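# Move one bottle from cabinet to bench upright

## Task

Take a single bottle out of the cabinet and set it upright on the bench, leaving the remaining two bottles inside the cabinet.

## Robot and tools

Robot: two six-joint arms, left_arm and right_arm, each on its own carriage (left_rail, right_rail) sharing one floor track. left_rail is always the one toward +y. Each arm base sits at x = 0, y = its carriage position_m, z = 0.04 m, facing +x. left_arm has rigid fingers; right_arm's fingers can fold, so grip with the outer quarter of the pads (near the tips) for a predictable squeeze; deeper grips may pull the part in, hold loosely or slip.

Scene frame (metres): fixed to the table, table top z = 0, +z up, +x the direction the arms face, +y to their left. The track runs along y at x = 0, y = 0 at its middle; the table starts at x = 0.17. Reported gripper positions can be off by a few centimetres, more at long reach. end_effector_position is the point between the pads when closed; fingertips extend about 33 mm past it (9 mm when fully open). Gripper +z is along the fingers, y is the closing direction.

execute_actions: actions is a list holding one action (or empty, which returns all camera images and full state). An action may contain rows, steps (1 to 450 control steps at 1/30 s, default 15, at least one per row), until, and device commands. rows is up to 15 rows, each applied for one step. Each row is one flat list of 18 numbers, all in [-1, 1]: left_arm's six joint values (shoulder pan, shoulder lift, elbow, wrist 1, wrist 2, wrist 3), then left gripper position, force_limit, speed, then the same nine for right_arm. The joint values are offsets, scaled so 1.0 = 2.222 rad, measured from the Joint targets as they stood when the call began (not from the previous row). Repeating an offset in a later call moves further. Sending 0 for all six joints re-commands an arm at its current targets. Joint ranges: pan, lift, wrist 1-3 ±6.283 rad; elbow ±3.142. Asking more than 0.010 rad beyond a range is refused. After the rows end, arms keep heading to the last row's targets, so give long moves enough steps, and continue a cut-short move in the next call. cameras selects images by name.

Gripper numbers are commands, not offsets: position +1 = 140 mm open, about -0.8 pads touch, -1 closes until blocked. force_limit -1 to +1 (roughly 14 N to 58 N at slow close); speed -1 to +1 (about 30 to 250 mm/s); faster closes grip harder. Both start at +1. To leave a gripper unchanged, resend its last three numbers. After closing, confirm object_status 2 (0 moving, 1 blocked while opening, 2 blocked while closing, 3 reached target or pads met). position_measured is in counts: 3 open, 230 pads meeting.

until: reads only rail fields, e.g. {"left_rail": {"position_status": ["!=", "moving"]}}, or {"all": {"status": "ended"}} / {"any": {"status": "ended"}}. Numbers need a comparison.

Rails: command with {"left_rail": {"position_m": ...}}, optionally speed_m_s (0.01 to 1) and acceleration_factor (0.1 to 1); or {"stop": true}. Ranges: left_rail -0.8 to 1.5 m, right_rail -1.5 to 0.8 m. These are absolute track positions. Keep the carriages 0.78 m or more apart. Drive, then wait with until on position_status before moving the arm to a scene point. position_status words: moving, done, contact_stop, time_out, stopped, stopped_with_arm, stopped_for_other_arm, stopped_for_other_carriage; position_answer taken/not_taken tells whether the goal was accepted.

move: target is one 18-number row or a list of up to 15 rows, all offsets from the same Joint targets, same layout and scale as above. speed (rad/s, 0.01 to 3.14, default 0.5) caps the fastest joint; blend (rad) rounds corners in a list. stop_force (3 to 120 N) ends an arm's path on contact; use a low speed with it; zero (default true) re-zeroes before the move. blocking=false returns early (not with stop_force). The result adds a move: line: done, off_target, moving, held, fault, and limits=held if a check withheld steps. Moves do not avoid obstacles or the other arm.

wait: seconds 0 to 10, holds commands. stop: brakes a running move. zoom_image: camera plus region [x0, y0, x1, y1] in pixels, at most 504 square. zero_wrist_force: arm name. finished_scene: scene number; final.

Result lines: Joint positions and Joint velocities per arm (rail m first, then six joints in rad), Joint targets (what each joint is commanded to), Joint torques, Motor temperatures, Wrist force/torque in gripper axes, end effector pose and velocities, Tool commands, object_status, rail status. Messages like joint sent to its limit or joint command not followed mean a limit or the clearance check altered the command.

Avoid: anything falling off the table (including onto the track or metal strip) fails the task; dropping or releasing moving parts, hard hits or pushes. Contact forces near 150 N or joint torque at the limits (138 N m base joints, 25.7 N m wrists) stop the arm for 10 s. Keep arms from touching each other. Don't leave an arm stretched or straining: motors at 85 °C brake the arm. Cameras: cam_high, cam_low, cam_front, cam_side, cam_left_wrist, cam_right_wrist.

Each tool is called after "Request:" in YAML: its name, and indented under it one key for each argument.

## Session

Request:
execute_actions:
  actions: []

Scene clock: 0.00 s.
left_arm: end_effector_position=(+0.3456, +0.9894, +0.5800) position_measured=3 object_status=3 end_effector_quat_wxyz=(+0.000, +0.000, +1.000, +0.000) | right_arm: end_effector_position=(+0.3456, -1.1060, +0.5800) position_measured=3 object_status=3 end_effector_quat_wxyz=(+0.000, +0.000, +1.000, +0.000)
Joint positions: left_arm=[0.962 -0.316 -1.725 0.971 -0.816 -1.571 -0.316] | right_arm=[-1.133 -0.316 -1.725 0.971 -0.816 -1.571 -0.316]
Joint velocities: within noise
Joint torques (N m): no reading
Motor temperatures (°C): left_arm=[34 29 33 38 38 36] | right_arm=[31 29 36 40 36 45]
Wrist force (N): no reading
Wrist torque (N m): no reading
Wrist force, peak (N): no reading
Joint targets: left_arm=[0.962 -0.316 -1.725 0.971 -0.816 -1.571 -0.316] | right_arm=[-1.133 -0.316 -1.725 0.971 -0.816 -1.571 -0.316]
Tool commands: left_gripper/position=+1.0 left_gripper/force_limit=+1.0 left_gripper/speed=+1.0 right_gripper/position=+1.0 right_gripper/force_limit=+1.0 right_gripper/speed=+1.0
left_rail: position_m=0.962 position_status=done
right_rail: position_m=-1.133 position_status=done
camera_calibration:
cam_left_wrist: T_world_to_cam=[[0.0128708, 0.999837, -0.0126651, -0.977139], [0.956388, -0.00861304, 0.291971, -0.478059], [0.291814, -0.0158707, -0.956343, 0.613133], [0, 0, 0, 1]] pos_world=[0.290866, 0.982593, 0.713569]
cam_right_wrist: T_world_to_cam=[[-0.00842687, 0.998703, -0.0502131, 1.1556], [0.932291, 0.0260056, 0.360773, -0.498829], [0.361611, -0.043773, -0.931301, 0.507267], [0, 0, 0, 1]] pos_world=[0.291358, -1.11893, 0.710409]

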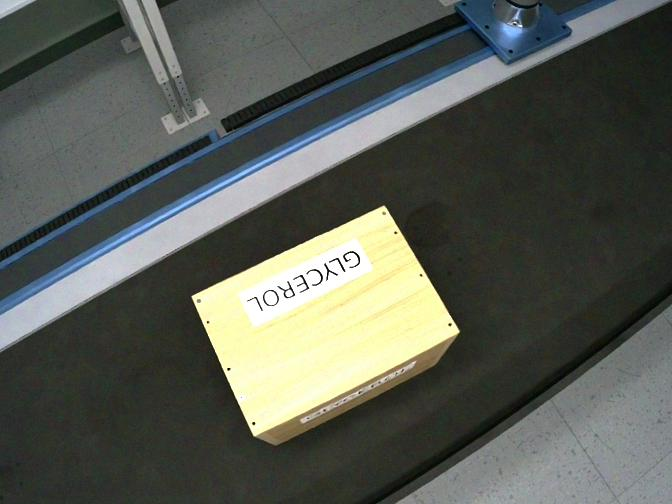

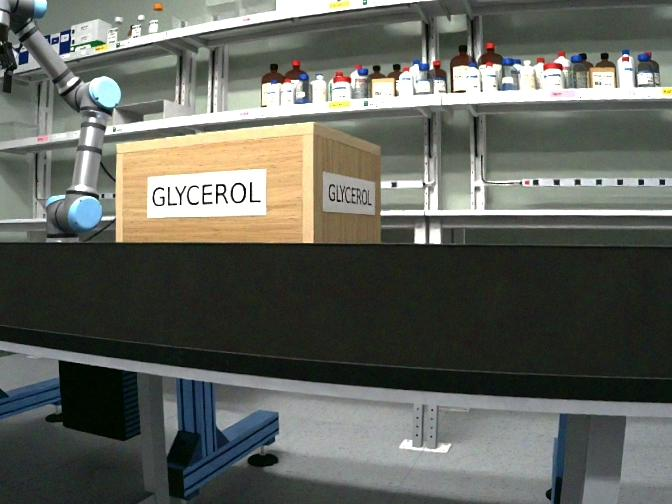

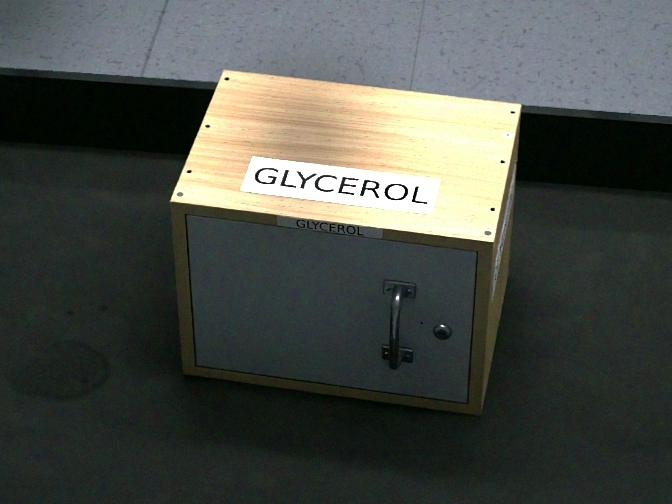

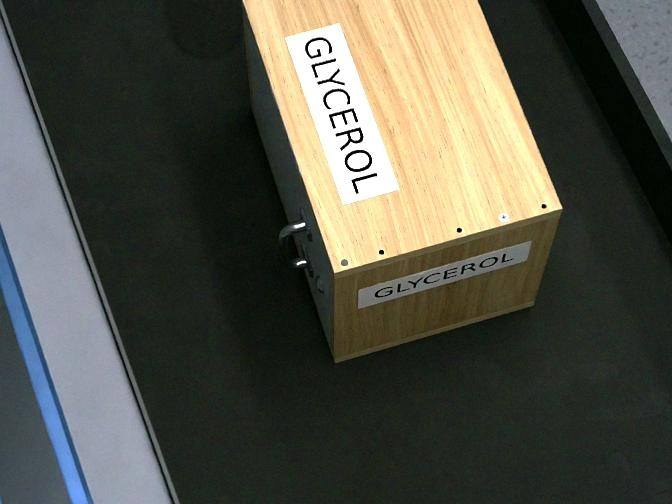

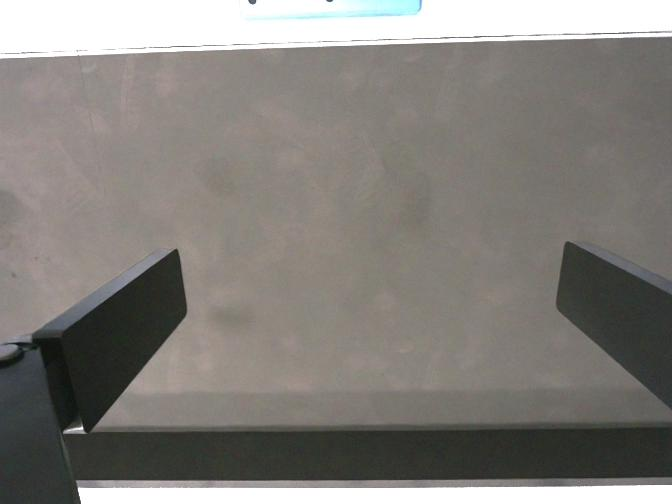

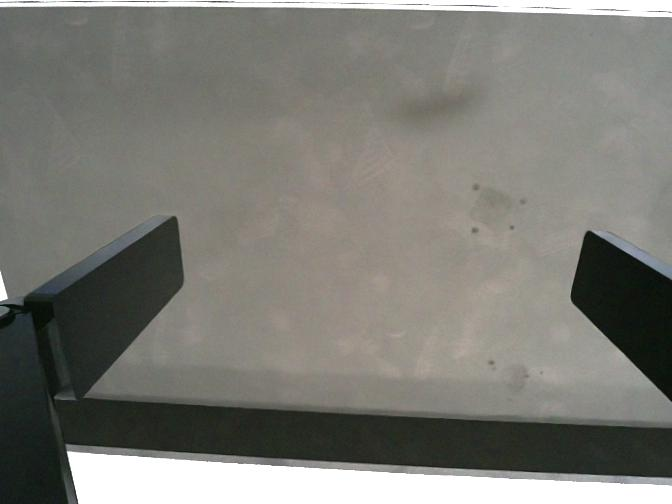

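Request:
zoom_image:
  camera: "cam_front"
  region: [340, 220, 520, 440]

Request:
zoom_image:
  camera: "cam_side"
  region: [240, 190, 440, 390]

Request:
zoom_image:
  camera: "cam_high"
  region: [180, 190, 480, 460]

Request:
zoom_image:
  camera: "cam_front"
  region: [160, 180, 340, 400]

Scaled by 2.291.

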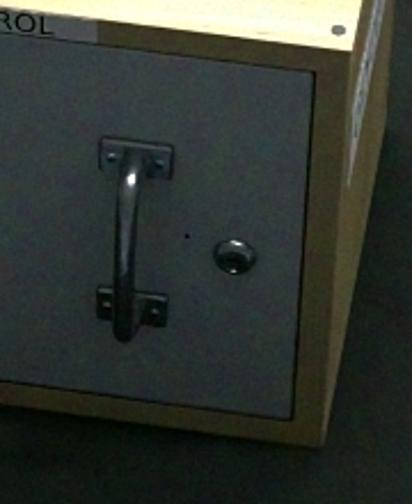

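Scaled by 2.520.

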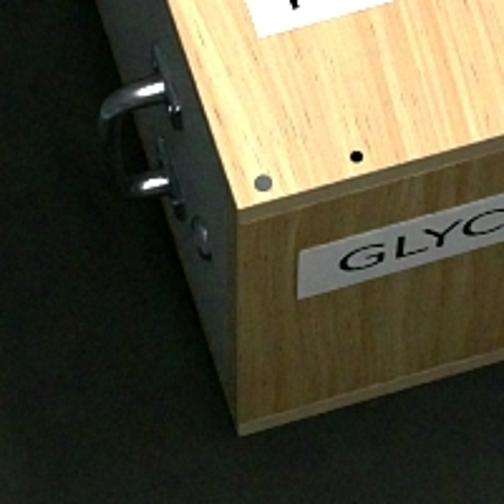

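Scaled by 1.680.

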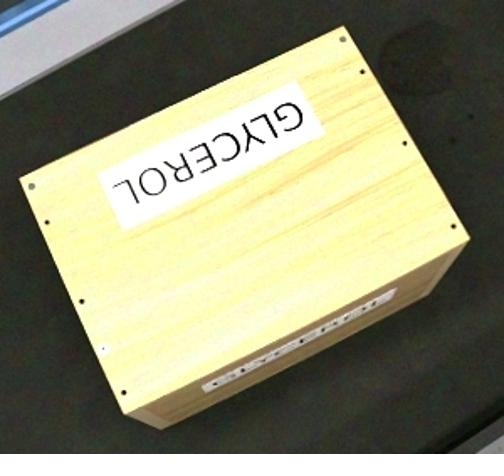

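Scaled by 2.291.

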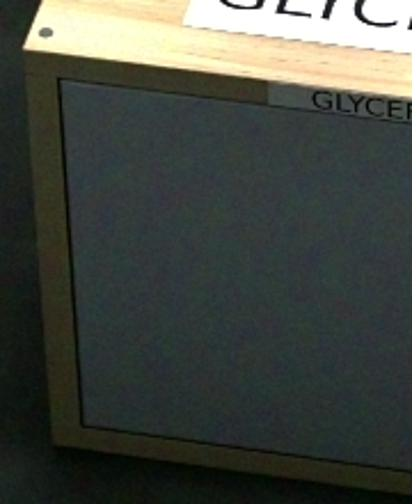

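Request:
execute_actions:
  actions:
    - {"right_rail": {"position_m": -1.45, "speed_m_s": 0.4, "acceleration_factor": 0.3}, "steps": 150, "until": {"right_rail": {"position_status": ["!=", "moving"]}}}

Request:
execute_actions:
  actions:
    - {"left_rail": {"position_m": -0.485, "speed_m_s": 0.4, "acceleration_factor": 0.3}, "steps": 300, "until": {"left_rail": {"position_status": ["!=", "moving"]}}}
  cameras: ["cam_left_wrist", "cam_high", "cam_front"]

Scene clock: 5.13 s.
left_arm: end_effector_position=(+0.3456, +0.9894, +0.5800) position_measured=3 object_status=3 end_effector_quat_wxyz=(+0.000, +0.000, +1.000, +0.000) | right_arm: end_effector_position=(+0.3456, -1.4227, +0.5800) position_measured=3 object_status=3 end_effector_quat_wxyz=(+0.000, +0.000, +1.000, +0.000)
Joint positions: left_arm=[0.962 -0.316 -1.725 0.971 -0.816 -1.571 -0.316] | right_arm=[-1.45 -0.316 -1.725 0.971 -0.816 -1.571 -0.316]
Joint torques (N m): left_arm=[-0.16 -12.82 -19.7 -3.08 -0.26 0.13] | right_arm=[0.71 -13.06 -19.03 -2.68 0.06 0.13]
Wrist force (N): left_arm=[0.0 0.0 0.0] | right_arm=[-0.2 -0.1 -0.1]
Wrist torque (N m): left_arm=[0.00 -0.01 -0.01] | right_arm=[-0.01 0.04 0.00]
Wrist force, peak (N): left_arm=[-0.2 0.4 0.6] | right_arm=[0.0 1.1 0.1]
Joint targets: left_arm=[0.962 -0.316 -1.725 0.971 -0.816 -1.571 -0.316] | right_arm=[-1.450 -0.316 -1.725 0.971 -0.816 -1.571 -0.316]
Tool commands: left_gripper/position=+1.0 left_gripper/force_limit=+1.0 left_gripper/speed=+1.0 right_gripper/position=+1.0 right_gripper/force_limit=+1.0 right_gripper/speed=+1.0
left_rail: position_m=0.962 position_status=done
right_rail: position_m=-1.450 speed_m_s=0.40 position_status=done

Scene clock: 10.03 s.
left_arm: end_effector_position=(+0.3456, -0.4577, +0.5800) position_measured=3 object_status=3 end_effector_quat_wxyz=(+0.000, +0.000, +1.000, +0.000) | right_arm: end_effector_position=(+0.3456, -1.4228, +0.5800) position_measured=3 object_status=3 end_effector_quat_wxyz=(+0.000, +0.000, +1.000, +0.000)
Joint positions: left_arm=[-0.485 -0.316 -1.725 0.971 -0.816 -1.571 -0.316] | right_arm=[-1.45 -0.316 -1.725 0.971 -0.816 -1.571 -0.316]
Joint torques (N m): left_arm=[-0.76 -13.62 -20.04 -3.21 -0.36 -0.05] | right_arm=[0.92 -12.16 -18.94 -2.61 0.18 0.13]
Wrist force (N): left_arm=[-0.4 0.2 -0.1] | right_arm=[-0.1 0.0 0.0]
Wrist torque (N m): left_arm=[0.04 0.08 0.00] | right_arm=[0.01 0.01 0.00]
Wrist force, peak (N): left_arm=[-0.1 -1.0 0.1] | right_arm=[0.0 -0.4 0.0]
Joint targets: left_arm=[-0.485 -0.316 -1.725 0.971 -0.816 -1.571 -0.316] | right_arm=[-1.450 -0.316 -1.725 0.971 -0.816 -1.571 -0.316]
Tool commands: left_gripper/position=+1.0 left_gripper/force_limit=+1.0 left_gripper/speed=+1.0 right_gripper/position=+1.0 right_gripper/force_limit=+1.0 right_gripper/speed=+1.0
left_rail: position_m=-0.485 speed_m_s=0.40 position_status=done
right_rail: position_m=-1.450 speed_m_s=0.40 position_status=done
camera_calibration:
cam_left_wrist: T_world_to_cam=[[0.0128708, 0.999837, -0.0126651, 0.469825], [0.956388, -0.00861304, 0.291971, -0.490524], [0.291814, -0.0158707, -0.956343, 0.590165], [0, 0, 0, 1]] pos_world=[0.290866, -0.464607, 0.713569]
Images, in order (width x height): cam_high 672x504, cam_front 672x504, cam_left_wrist 672x504.

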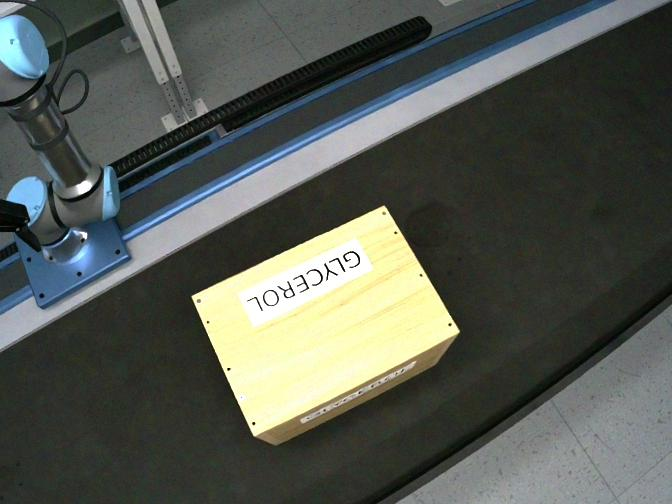

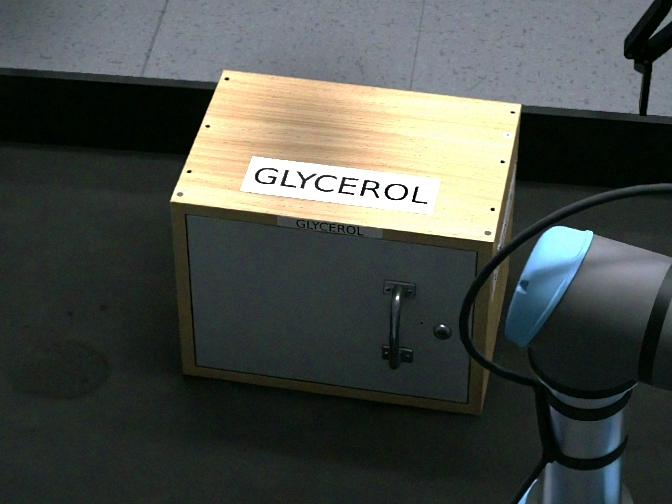

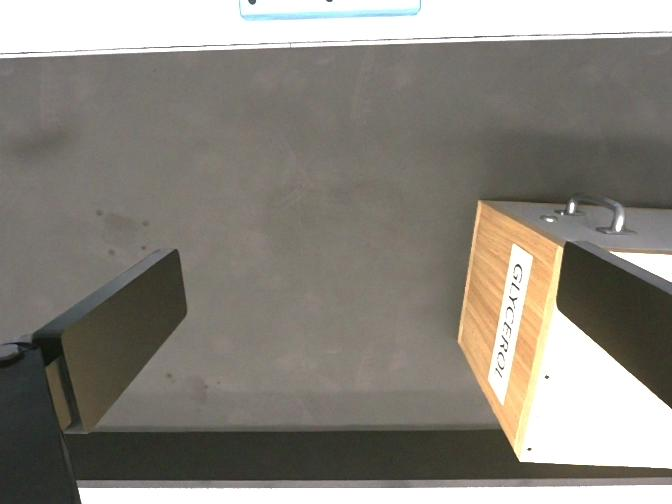

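Request:
zoom_image:
  camera: "cam_left_wrist"
  region: [430, 170, 672, 352]

Scaled by 2.083.

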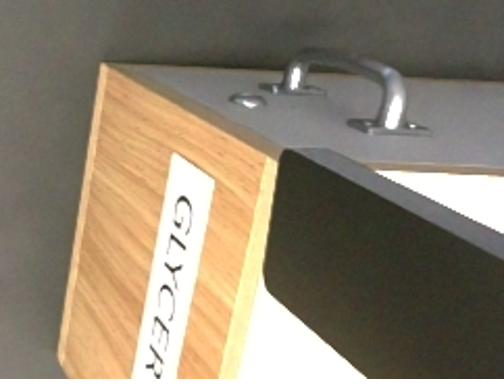

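Request:
zoom_image:
  camera: "cam_left_wrist"
  region: [540, 210, 672, 309]

Request:
zoom_image:
  camera: "cam_left_wrist"
  region: [440, 180, 572, 279]

Request:
zoom_image:
  camera: "cam_left_wrist"
  region: [440, 310, 640, 480]

Scaled by 3.818.

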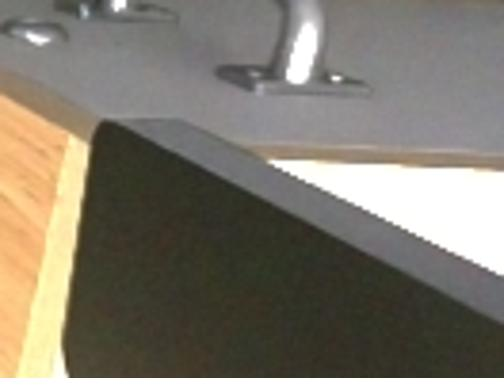

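Scaled by 3.818.

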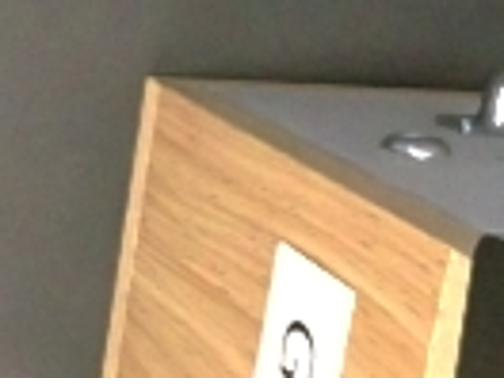

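Scaled by 2.520.

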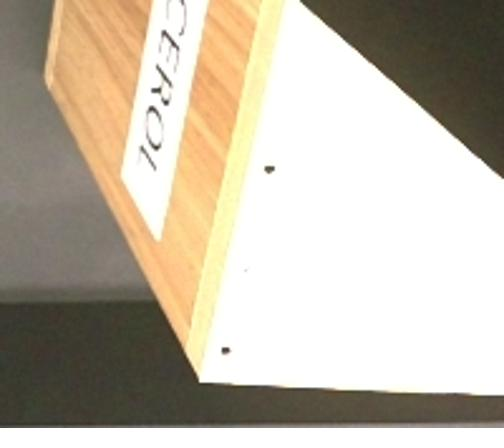

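Request:
move:
  target: [-0.18948, -0.05587, -0.7219, -0.28278, 0.45426, 0.0711, -0.1, 0, -1, 0,0,0,0,0,0, 1,1,1]
  speed: 0.7

Request:
move:
  target: [-0.18948, -0.05587, -0.7219, -0.28278, 0.45426, 0.0711, -0.1, 0, -1, 0,0,0,0,0,0, 1,1,1]
  speed: 0.7
  cameras: ["cam_left_wrist", "cam_high", "cam_front", "cam_side"]

Scene clock: 14.83 s.
left_arm: end_effector_position=(-0.0151, +0.0643, +1.0389) position_measured=141 object_status=0 end_effector_quat_wxyz=(+0.809, -0.333, +0.448, -0.183) | right_arm: end_effector_position=(+0.3456, -1.4228, +0.5800) position_measured=3 object_status=3 end_effector_quat_wxyz=(+0.000, +0.000, +1.000, +0.000)
Joint positions: left_arm=[-0.485 -0.737 -1.849 -0.633 -1.444 -0.562 -0.158] | right_arm=[-1.45 -0.316 -1.725 0.971 -0.816 -1.571 -0.316]
Joint torques (N m): left_arm=[-12.25 23.52 9.58 -1.47 0.49 2.09] | right_arm=[0.72 -12.38 -18.77 -2.53 0.25 0.08]
Wrist force (N): left_arm=[0.4 1.1 2.4] | right_arm=[-0.1 0.1 0.3]
Wrist torque (N m): left_arm=[-0.11 -0.20 -0.23] | right_arm=[0.01 0.03 -0.01]
Wrist force, peak (N): left_arm=[-0.3 4.4 1.0] | right_arm=[0.2 -0.4 0.1]
Joint targets: left_arm=[-0.485 -0.737 -1.849 -0.634 -1.444 -0.561 -0.158] | right_arm=[-1.450 -0.316 -1.725 0.971 -0.816 -1.571 -0.316]
left_rail: position_m=-0.485 speed_m_s=0.40 position_status=done
right_rail: position_m=-1.450 speed_m_s=0.40 position_status=done
move: done

Scene clock: 17.83 s.
left_arm: end_effector_position=(+0.2906, -0.1171, +0.1499) position_measured=141 object_status=3 end_effector_quat_wxyz=(+0.012, +0.707, -0.012, +0.707) | right_arm: end_effector_position=(+0.3456, -1.4228, +0.5800) position_measured=3 object_status=3 end_effector_quat_wxyz=(+0.000, +0.000, +1.000, +0.000)
Joint positions: left_arm=[-0.485 -1.158 -1.974 -2.237 -2.073 0.448 0] | right_arm=[-1.45 -0.316 -1.725 0.971 -0.816 -1.571 -0.316]
Joint torques (N m): left_arm=[-12.65 19.06 0.71 -3.86 2.21 2.13] | right_arm=[1.28 -12.06 -19.25 -2.46 0.27 0.07]
Wrist force (N): left_arm=[-1.5 -0.4 0.0] | right_arm=[0.1 0.1 0.2]
Wrist torque (N m): left_arm=[-0.45 0.57 0.31] | right_arm=[0.03 -0.02 0.00]
Wrist force, peak (N): left_arm=[-3.0 1.8 1.3] | right_arm=[0.0 -0.2 0.4]
Joint targets: left_arm=[-0.485 -1.158 -1.974 -2.238 -2.073 0.448 0.000] | right_arm=[-1.450 -0.316 -1.725 0.971 -0.816 -1.571 -0.316]
left_rail: position_m=-0.485 speed_m_s=0.40 position_status=done
right_rail: position_m=-1.450 speed_m_s=0.40 position_status=done
move: done
camera_calibration:
cam_left_wrist: T_world_to_cam=[[-0.0222222, -0.999674, -0.012578, -0.0995357], [-0.291385, 0.0185112, -0.956427, 0.243598], [0.956348, -0.0175889, -0.291702, -0.0925505], [0, 0, 0, 1]] pos_world=[0.157279, -0.10564, 0.204734]
Images, in order (width x height): cam_high 672x504, cam_front 672x504, cam_side 672x504, cam_left_wrist 672x504.

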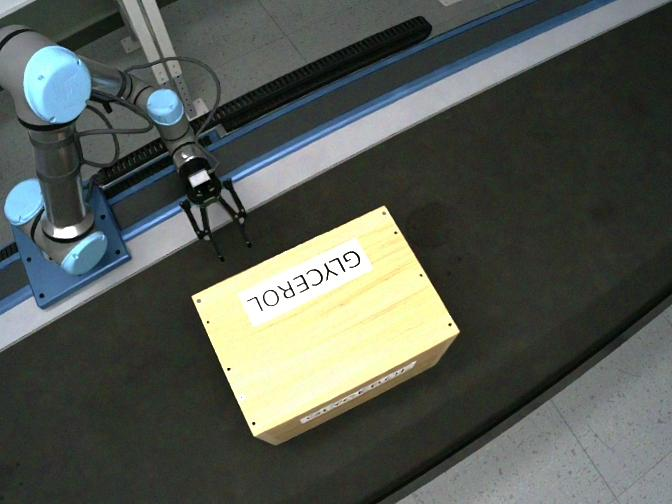

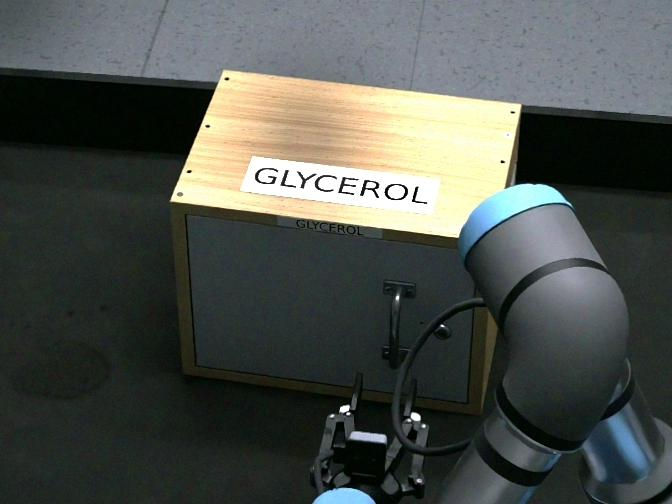

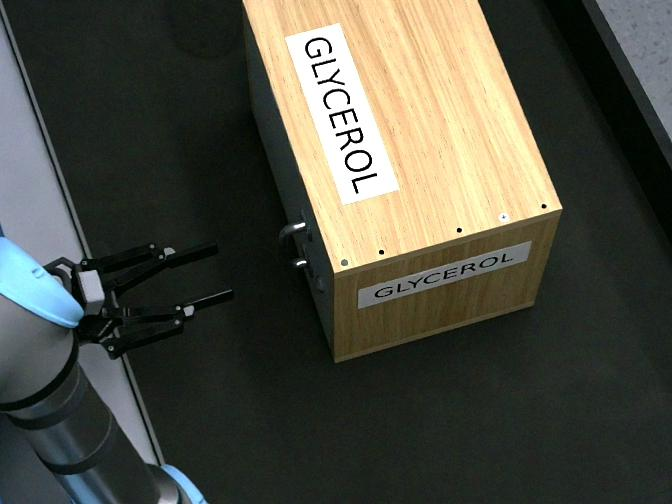

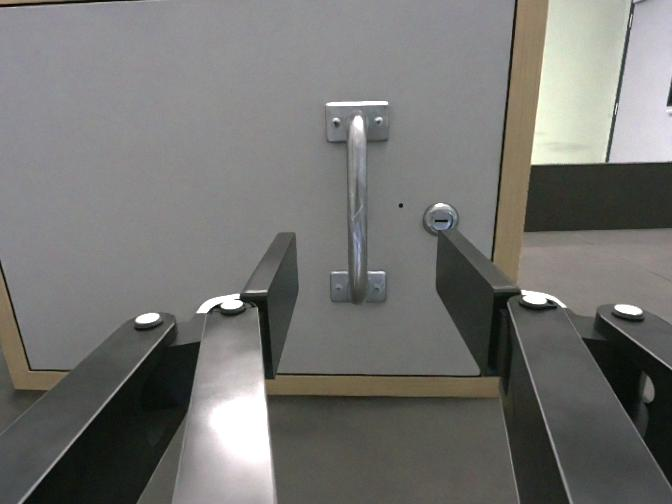

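Request:
move:
  target: [-0.09584, -0.00148, 0.0036, -0.00131, -0.09597, 0, -0.1, 0, -1, 0,0,0,0,0,0, 1,1,1]
  speed: 0.12
  stop_force: 12
  cameras: ["cam_left_wrist", "cam_side", "cam_front"]

Scene clock: 21.70 s.
left_arm: end_effector_position=(+0.3705, -0.1184, +0.1501) position_measured=141 object_status=3 end_effector_quat_wxyz=(+0.012, +0.707, -0.013, +0.707) | right_arm: end_effector_position=(+0.3456, -1.4228, +0.5800) position_measured=3 object_status=3 end_effector_quat_wxyz=(+0.000, +0.000, +1.000, +0.000)
Joint positions: left_arm=[-0.485 -1.371 -1.977 -2.23 -2.076 0.235 0] | right_arm=[-1.45 -0.316 -1.725 0.971 -0.816 -1.571 -0.316]
Joint torques (N m): left_arm=[-12.05 20.13 16.26 -3.39 -2.31 1.97] | right_arm=[1.23 -12.29 -19.35 -2.39 0.29 0.07]
Wrist force (N): left_arm=[-1.5 -0.3 0.0] | right_arm=[-0.2 0.2 0.0]
Wrist torque (N m): left_arm=[-0.44 0.58 0.31] | right_arm=[0.05 0.05 0.00]
Wrist force, peak (N): left_arm=[-1.9 -0.7 -0.1] | right_arm=[-0.3 0.4 0.2]
Joint targets: left_arm=[-0.485 -1.371 -1.977 -2.230 -2.076 0.235 0.000] | right_arm=[-1.450 -0.316 -1.725 0.971 -0.816 -1.571 -0.316]
left_rail: position_m=-0.485 speed_m_s=0.40 position_status=done
right_rail: position_m=-1.450 speed_m_s=0.40 position_status=done
move: done
camera_calibration:
cam_left_wrist: T_world_to_cam=[[-0.0221359, -0.999657, -0.0139612, -0.098891], [-0.291681, 0.0198146, -0.95631, 0.26731], [0.95626, -0.0170966, -0.29202, -0.168887], [0, 0, 0, 1]] pos_world=[0.23728, -0.107041, 0.204933]
Images, in order (width x height): cam_front 672x504, cam_side 672x504, cam_left_wrist 672x504.

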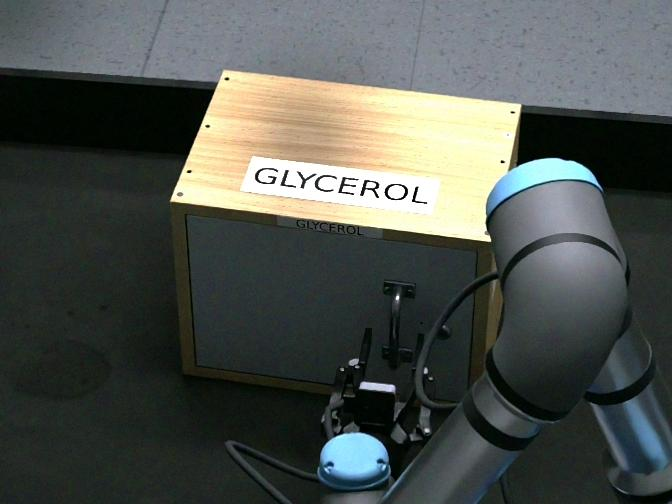

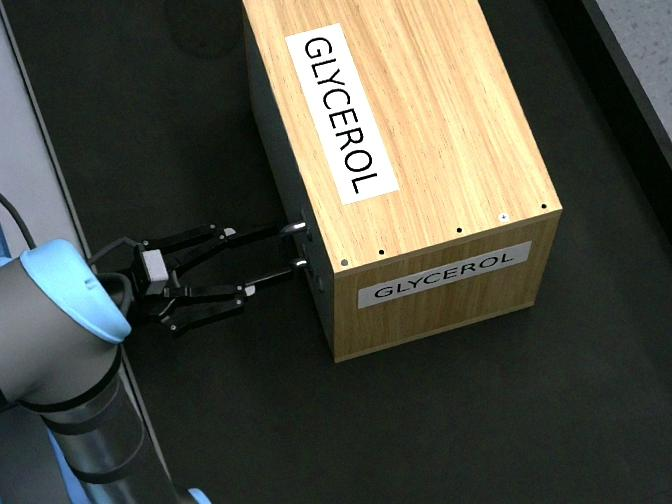

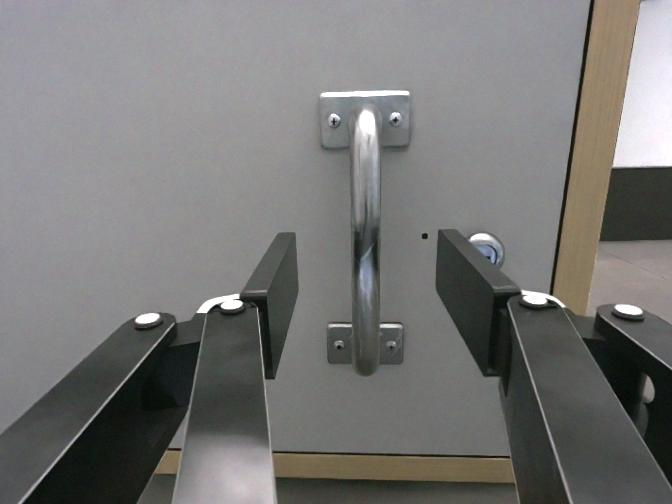

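Request:
zoom_image:
  camera: "cam_side"
  region: [210, 180, 370, 300]

Request:
zoom_image:
  camera: "cam_left_wrist"
  region: [240, 80, 520, 400]

Scaled by 3.150.

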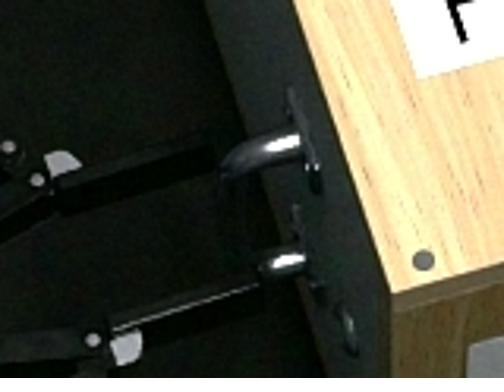

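Scaled by 1.575.

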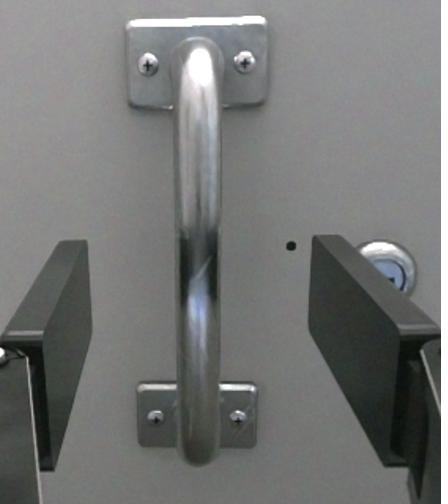

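Request:
move:
  target: [-0.02205, -0.00209, 0.00377, -0.00176, -0.02219, 0, -0.1, 0, -1, 0,0,0,0,0,0, 1,1,1]
  speed: 0.05
  stop_force: 8
  cameras: ["cam_left_wrist", "cam_side"]

Scene clock: 24.67 s.
left_arm: end_effector_position=(+0.3885, -0.1187, +0.1501) position_measured=141 object_status=3 end_effector_quat_wxyz=(+0.012, +0.707, -0.013, +0.707) | right_arm: end_effector_position=(+0.3456, -1.4228, +0.5800) position_measured=3 object_status=3 end_effector_quat_wxyz=(+0.000, +0.000, +1.000, +0.000)
Joint positions: left_arm=[-0.485 -1.42 -1.981 -2.221 -2.08 0.185 0] | right_arm=[-1.45 -0.316 -1.725 0.971 -0.816 -1.571 -0.316]
Joint torques (N m): left_arm=[-12.14 20.6 16.14 -3.21 -2.49 1.98] | right_arm=[1.28 -12.14 -19.17 -2.46 0.25 0.06]
Wrist force (N): left_arm=[-1.6 -0.7 0.1] | right_arm=[-0.1 -0.1 0.2]
Wrist torque (N m): left_arm=[-0.52 0.59 0.31] | right_arm=[-0.02 0.01 0.00]
Wrist force, peak (N): left_arm=[-1.8 -0.5 0.3] | right_arm=[-0.3 0.3 0.3]
Joint targets: left_arm=[-0.485 -1.420 -1.981 -2.221 -2.080 0.185 0.000] | right_arm=[-1.450 -0.316 -1.725 0.971 -0.816 -1.571 -0.316]
left_rail: position_m=-0.485 speed_m_s=0.40 position_status=done
right_rail: position_m=-1.450 speed_m_s=0.40 position_status=done
move: done
camera_calibration:
cam_left_wrist: T_world_to_cam=[[-0.0218847, -0.999665, -0.0138327, -0.0987876], [-0.291596, 0.0196169, -0.95634, 0.272403], [0.956291, -0.0168956, -0.291927, -0.186042], [0, 0, 0, 1]] pos_world=[0.25518, -0.107241, 0.204833]
Images, in order (width x height): cam_side 672x504, cam_left_wrist 672x504.

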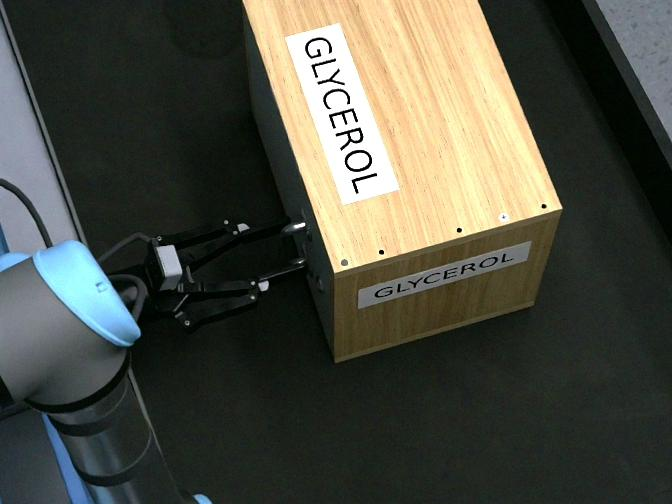

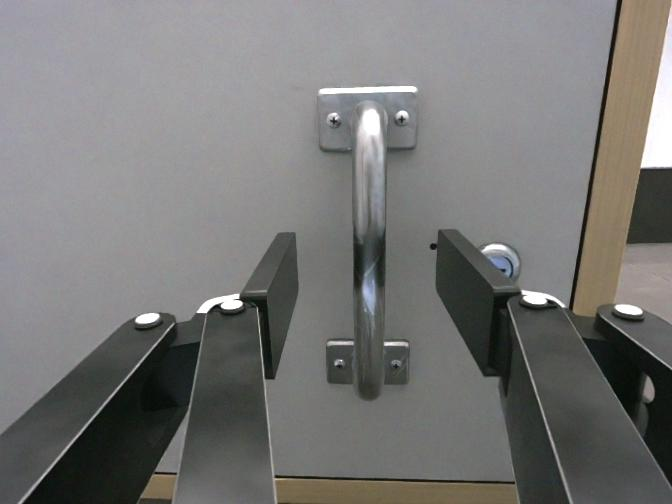

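Request:
execute_actions:
  actions:
    - {"rows": [[0,0,0,0,0,0,-1,0,-1,0,0,0,0,0,0,1,1,1]], "steps": 90}
  cameras: ["cam_left_wrist"]

Scene clock: 27.97 s.
left_arm: end_effector_position=(+0.3885, -0.1187, +0.1501) position_measured=214 object_status=2 end_effector_quat_wxyz=(+0.012, +0.707, -0.013, +0.707) | right_arm: end_effector_position=(+0.3456, -1.4228, +0.5800) position_measured=3 object_status=3 end_effector_quat_wxyz=(+0.000, +0.000, +1.000, +0.000)
Joint positions: left_arm=[-0.485 -1.42 -1.981 -2.221 -2.08 0.185 0] | right_arm=[-1.45 -0.316 -1.725 0.971 -0.816 -1.571 -0.316]
Joint torques (N m): left_arm=[-12.04 21.7 1.8 -2.88 2.84 1.88] | right_arm=[1.44 -11.77 -19.1 -2.38 0.37 0.1]
Wrist force (N): left_arm=[-1.6 -3.3 -5.5] | right_arm=[-0.1 0.1 0.1]
Wrist torque (N m): left_arm=[-0.40 0.60 0.47] | right_arm=[0.02 0.02 0.00]
Wrist force, peak (N): left_arm=[-1.3 -3.4 -5.9] | right_arm=[-0.1 0.0 0.4]
Joint targets: left_arm=[-0.485 -1.420 -1.981 -2.221 -2.080 0.185 0.000] | right_arm=[-1.450 -0.316 -1.725 0.971 -0.816 -1.571 -0.316]
left_rail: position_m=-0.485 speed_m_s=0.40 position_status=done
right_rail: position_m=-1.450 speed_m_s=0.40 position_status=done
camera_calibration:
cam_left_wrist: T_world_to_cam=[[-0.0218847, -0.999665, -0.0138327, -0.0987876], [-0.291596, 0.0196169, -0.95634, 0.272403], [0.956291, -0.0168956, -0.291927, -0.186042], [0, 0, 0, 1]] pos_world=[0.25518, -0.107241, 0.204833]
Images, in order (width x height): cam_left_wrist 672x504.

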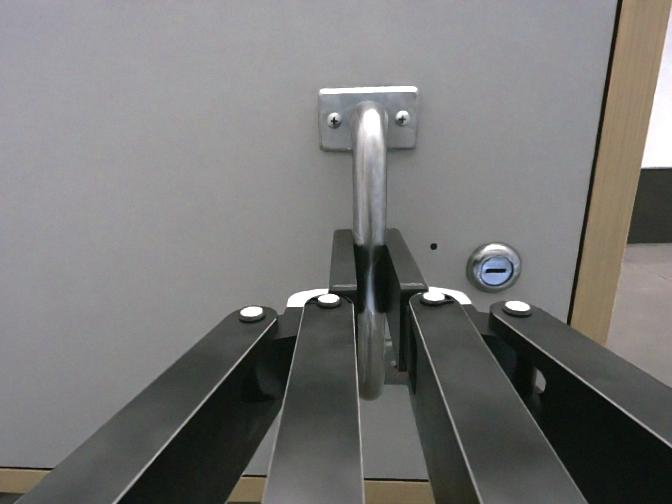

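Request:
move:
  target:
    - [0.02764, -0.01489, 0.02748, -0.01312, 0.05348, 0, -1, 0, -1, 0,0,0,0,0,0, 1,1,1]
    - [0.04909, -0.0333, 0.06277, -0.03, 0.10046, 0, -1, 0, -1, 0,0,0,0,0,0, 1,1,1]
  speed: 0.07
  blend: 0.02
  stop_force: 25
  cameras: ["cam_left_wrist", "cam_high"]

Scene clock: 34.03 s.
left_arm: end_effector_position=(+0.3308, -0.0993, +0.1498) position_measured=214 object_status=2 end_effector_quat_wxyz=(+0.053, +0.705, -0.052, +0.705) | right_arm: end_effector_position=(+0.3456, -1.4228, +0.5800) position_measured=3 object_status=3 end_effector_quat_wxyz=(+0.000, +0.000, +1.000, +0.000)
Joint positions: left_arm=[-0.485 -1.311 -2.055 -2.082 -2.146 0.409 0] | right_arm=[-1.45 -0.316 -1.725 0.971 -0.816 -1.571 -0.316]
Joint torques (N m): left_arm=[11.06 22.23 14.73 -4.06 4.45 1.87] | right_arm=[1.37 -11.85 -19.11 -2.19 0.4 0.09]
Wrist force (N): left_arm=[4.0 -8.6 5.6] | right_arm=[-0.1 0.0 0.0]
Wrist torque (N m): left_arm=[-0.55 0.54 0.48] | right_arm=[-0.01 0.02 0.00]
Wrist force, peak (N): left_arm=[3.9 20.0 -1.5] | right_arm=[-0.4 0.1 0.3]
Joint targets: left_arm=[-0.485 -1.311 -2.055 -2.082 -2.146 0.409 0.000] | right_arm=[-1.450 -0.316 -1.725 0.971 -0.816 -1.571 -0.316]
left_rail: position_m=-0.485 speed_m_s=0.40 position_status=done
right_rail: position_m=-1.450 speed_m_s=0.40 position_status=done
move: done
camera_calibration:
cam_left_wrist: T_world_to_cam=[[-0.135545, -0.99069, -0.012659, -0.0424201], [-0.287399, 0.0515427, -0.956423, 0.256773], [0.948171, -0.126, -0.29171, -0.138877], [0, 0, 0, 1]] pos_world=[0.199726, -0.0727585, 0.204534]
Images, in order (width x height): cam_high 672x504, cam_left_wrist 672x504.

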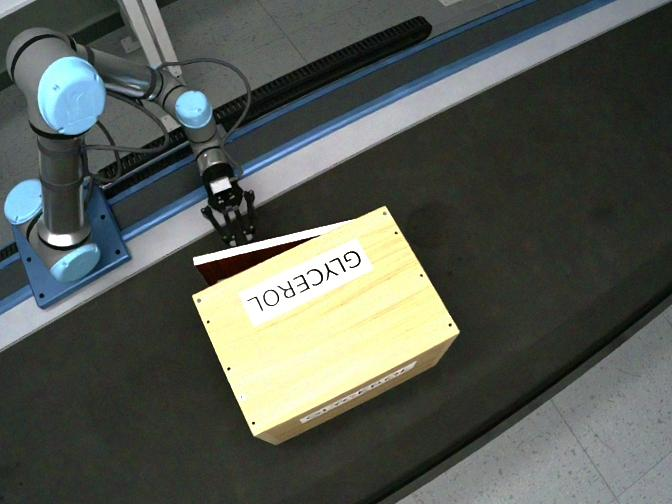

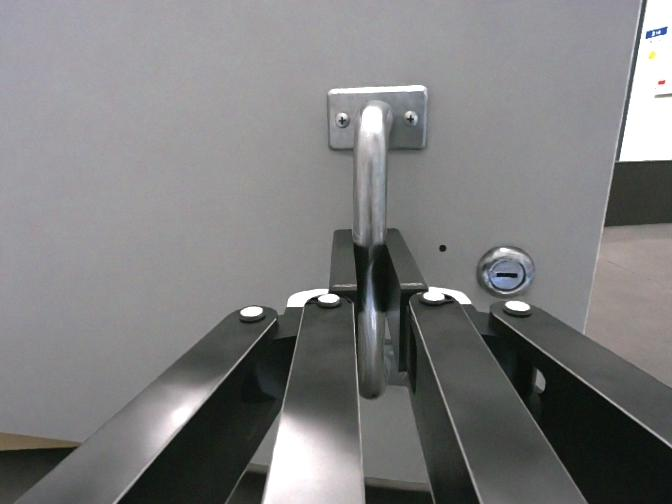

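Request:
move:
  target:
    - [0.01517, -0.02193, 0.0427, -0.02085, 0.04031, 0, -1, 0, -1, 0,0,0,0,0,0, 1,1,1]
    - [0.02477, -0.04703, 0.09176, -0.04482, 0.07544, 0, -1, 0, -1, 0,0,0,0,0,0, 1,1,1]
  speed: 0.07
  blend: 0.02
  stop_force: 25
  cameras: ["cam_left_wrist", "cam_high"]

Scene clock: 38.13 s.
left_arm: end_effector_position=(+0.2783, -0.0666, +0.1499) position_measured=214 object_status=2 end_effector_quat_wxyz=(+0.092, +0.701, -0.092, +0.701) | right_arm: end_effector_position=(+0.3456, -1.4228, +0.5800) position_measured=3 object_status=3 end_effector_quat_wxyz=(+0.000, +0.000, +1.000, +0.000)
Joint positions: left_arm=[-0.485 -1.256 -2.16 -1.878 -2.246 0.576 0] | right_arm=[-1.45 -0.316 -1.725 0.971 -0.816 -1.571 -0.316]
Joint torques (N m): left_arm=[12.91 30.46 17.12 -4.78 4.89 1.83] | right_arm=[1.78 -12.16 -19.06 -2.25 0.42 0.14]
Wrist force (N): left_arm=[-1.5 -9.8 6.9] | right_arm=[-0.1 0.0 -0.3]
Wrist torque (N m): left_arm=[-0.54 0.66 0.48] | right_arm=[0.00 0.02 0.00]
Wrist force, peak (N): left_arm=[0.7 17.1 -1.2] | right_arm=[-0.2 0.2 0.4]
Joint targets: left_arm=[-0.485 -1.256 -2.160 -1.878 -2.246 0.576 0.000] | right_arm=[-1.450 -0.316 -1.725 0.971 -0.816 -1.571 -0.316]
left_rail: position_m=-0.485 speed_m_s=0.40 position_status=done
right_rail: position_m=-1.450 speed_m_s=0.40 position_status=done
move: done
camera_calibration:
cam_left_wrist: T_world_to_cam=[[-0.245995, -0.969191, -0.0125, 0.0149271], [-0.279741, 0.0833382, -0.956451, 0.240093], [0.928026, -0.231785, -0.291624, -0.0863759], [0, 0, 0, 1]] pos_world=[0.150995, -0.0255624, 0.204634]
Images, in order (width x height): cam_high 672x504, cam_left_wrist 672x504.

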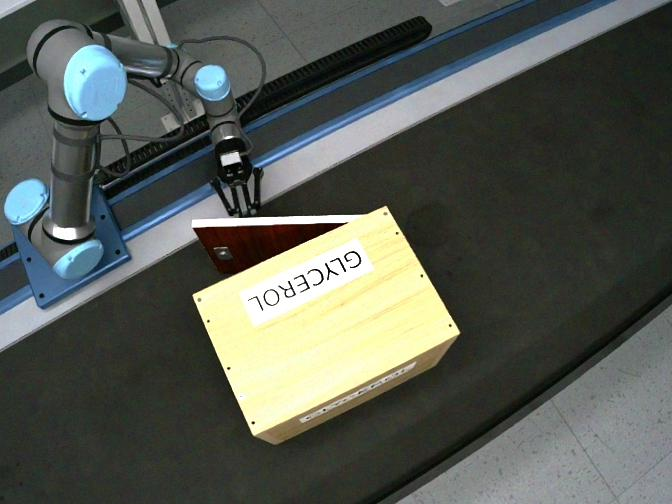

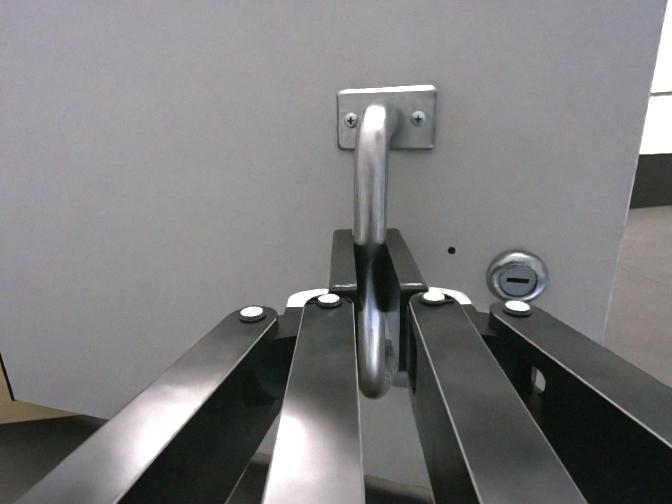

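Request:
move:
  target:
    - [0.00496, -0.02785, 0.0553, -0.02708, 0.03076, 0, -1, 0, -1, 0,0,0,0,0,0, 1,1,1]
    - [0.00608, -0.05889, 0.11692, -0.05767, 0.0574, 0, -1, 0, -1, 0,0,0,0,0,0, 1,1,1]
    - [0.00403, -0.09313, 0.18541, -0.09192, 0.08089, 0, -1, 0, -1, 0,0,0,0,0,0, 1,1,1]
  speed: 0.09
  blend: 0.02
  stop_force: 25
  cameras: ["cam_left_wrist", "cam_high"]

Scene clock: 43.83 s.
left_arm: end_effector_position=(+0.2161, +0.0016, +0.1500) position_measured=214 object_status=2 end_effector_quat_wxyz=(+0.151, +0.691, -0.152, +0.691) | right_arm: end_effector_position=(+0.3456, -1.4228, +0.5800) position_measured=3 object_status=3 end_effector_quat_wxyz=(+0.000, +0.000, +1.000, +0.000)
Joint positions: left_arm=[-0.485 -1.247 -2.367 -1.466 -2.45 0.756 0] | right_arm=[-1.45 -0.316 -1.725 0.971 -0.816 -1.571 -0.316]
Joint torques (N m): left_arm=[-9.74 41.06 21.81 -4.11 1.5 1.56] | right_arm=[1.45 -11.7 -19.48 -2.07 0.54 0.04]
Wrist force (N): left_arm=[-0.5 1.5 3.1] | right_arm=[-0.3 -0.2 0.1]
Wrist torque (N m): left_arm=[-0.52 0.63 0.47] | right_arm=[-0.04 0.05 0.01]
Wrist force, peak (N): left_arm=[-2.9 14.5 -4.0] | right_arm=[0.0 -0.1 0.5]
Joint targets: left_arm=[-0.485 -1.247 -2.367 -1.466 -2.450 0.756 0.000] | right_arm=[-1.450 -0.316 -1.725 0.971 -0.816 -1.571 -0.316]
left_rail: position_m=-0.485 speed_m_s=0.40 position_status=done
right_rail: position_m=-1.450 speed_m_s=0.40 position_status=done
move: done
camera_calibration:
cam_left_wrist: T_world_to_cam=[[-0.407127, -0.913276, -0.0132015, 0.100686], [-0.261601, 0.130442, -0.956321, 0.213113], [0.875107, -0.385891, -0.292021, -0.00102599], [0, 0, 0, 1]] pos_world=[0.0976407, 0.0637595, 0.204834]
Images, in order (width x height): cam_high 672x504, cam_left_wrist 672x504.

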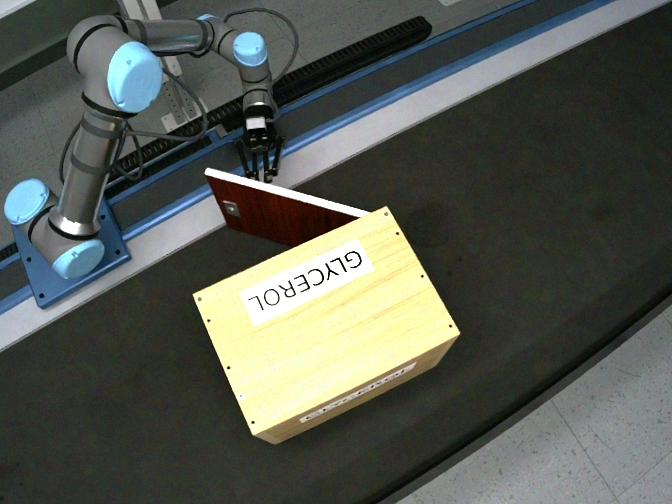

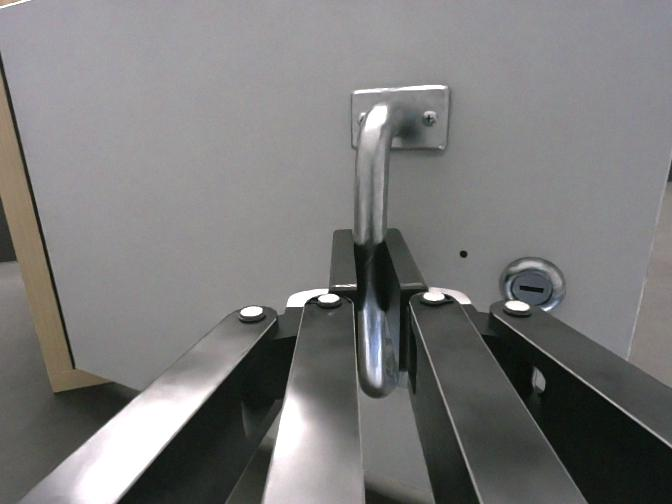

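Request:
move:
  target:
    - [-0.00464, -0.03816, 0.07676, -0.03868, 0.02079, 0, -1, 0, -1, 0,0,0,0,0,0, 1,1,1]
    - [-0.01135, -0.08149, 0.16442, -0.08301, 0.03961, 0, -1, 0, -1, 0,0,0,0,0,0, 1,1,1]
    - [-0.0198, -0.13322, 0.26958, -0.13645, 0.05667, 0, -1, 0, -1, 0,0,0,0,0,0, 1,1,1]
  speed: 0.12
  blend: 0.02
  stop_force: 25
  cameras: ["cam_left_wrist", "cam_high", "cam_front", "cam_side"]

Scene clock: 49.90 s.
left_arm: end_effector_position=(+0.1801, +0.0871, +0.1501) position_measured=214 object_status=2 end_effector_quat_wxyz=(+0.210, +0.675, -0.210, +0.675) | right_arm: end_effector_position=(+0.3456, -1.4228, +0.5800) position_measured=3 object_status=3 end_effector_quat_wxyz=(+0.000, +0.000, +1.000, +0.000)
Joint positions: left_arm=[-0.485 -1.291 -2.663 -0.867 -2.753 0.882 0] | right_arm=[-1.45 -0.316 -1.725 0.971 -0.816 -1.571 -0.316]
Joint torques (N m): left_arm=[-14.73 49.69 24.7 -3.23 -1.18 1.54] | right_arm=[2.03 -12.04 -19.61 -1.97 0.49 0.06]
Wrist force (N): left_arm=[3.7 9.8 -2.9] | right_arm=[0.1 0.1 0.2]
Wrist torque (N m): left_arm=[-0.50 0.65 0.45] | right_arm=[0.02 -0.03 0.00]
Wrist force, peak (N): left_arm=[0.5 13.7 -5.2] | right_arm=[0.3 0.1 0.4]
Joint targets: left_arm=[-0.485 -1.291 -2.663 -0.867 -2.753 0.882 0.000] | right_arm=[-1.450 -0.316 -1.725 0.971 -0.816 -1.571 -0.316]
left_rail: position_m=-0.485 speed_m_s=0.40 position_status=done
right_rail: position_m=-1.450 speed_m_s=0.40 position_status=done
move: done
camera_calibration:
cam_left_wrist: T_world_to_cam=[[-0.555737, -0.831256, -0.0130095, 0.183687], [-0.23579, 0.172605, -0.956353, 0.184238], [0.79722, -0.528413, -0.291925, 0.0899122], [0, 0, 0, 1]] pos_world=[0.0738437, 0.168402, 0.204834]
Images, in order (width x height): cam_high 672x504, cam_front 672x504, cam_side 672x504, cam_left_wrist 672x504.

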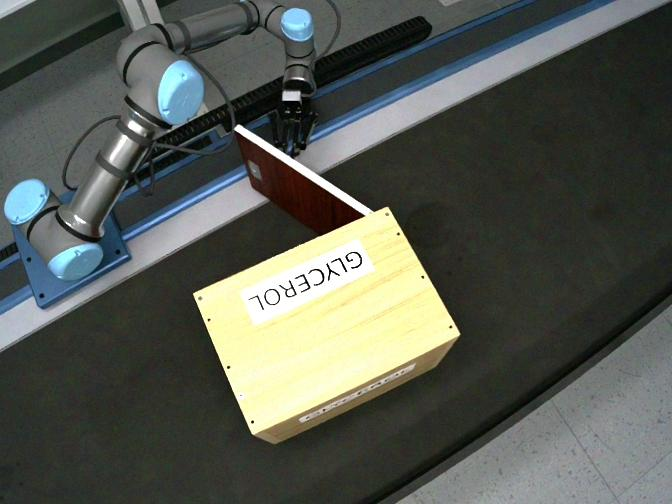

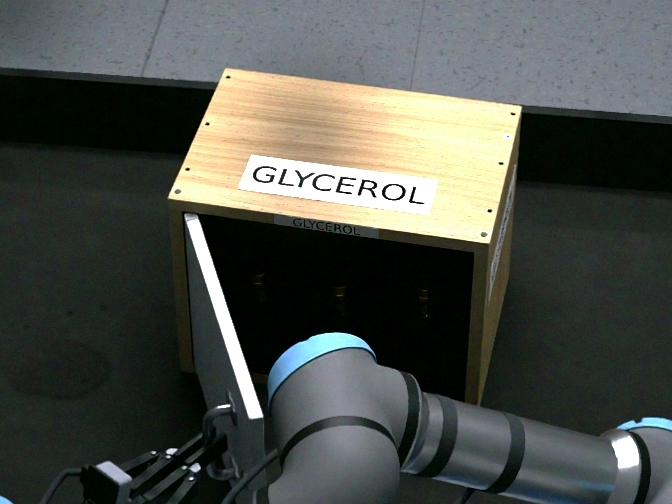

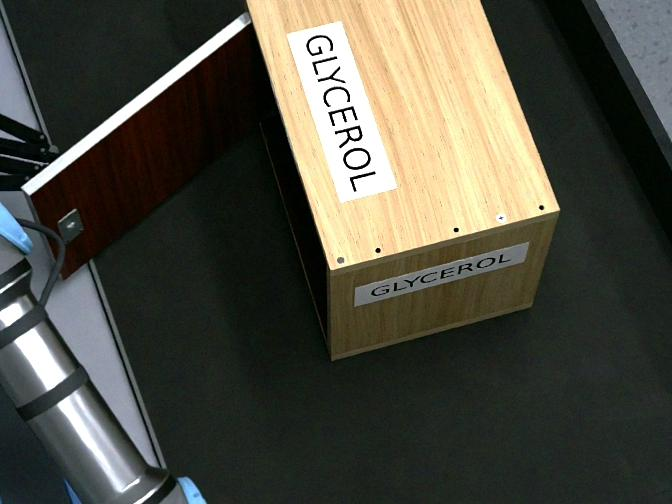

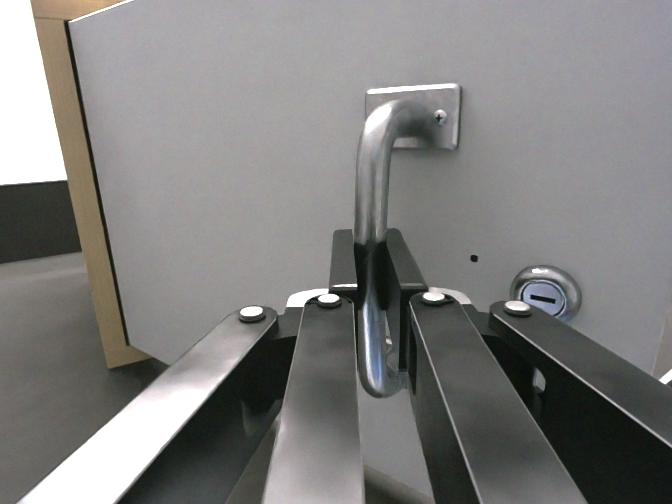

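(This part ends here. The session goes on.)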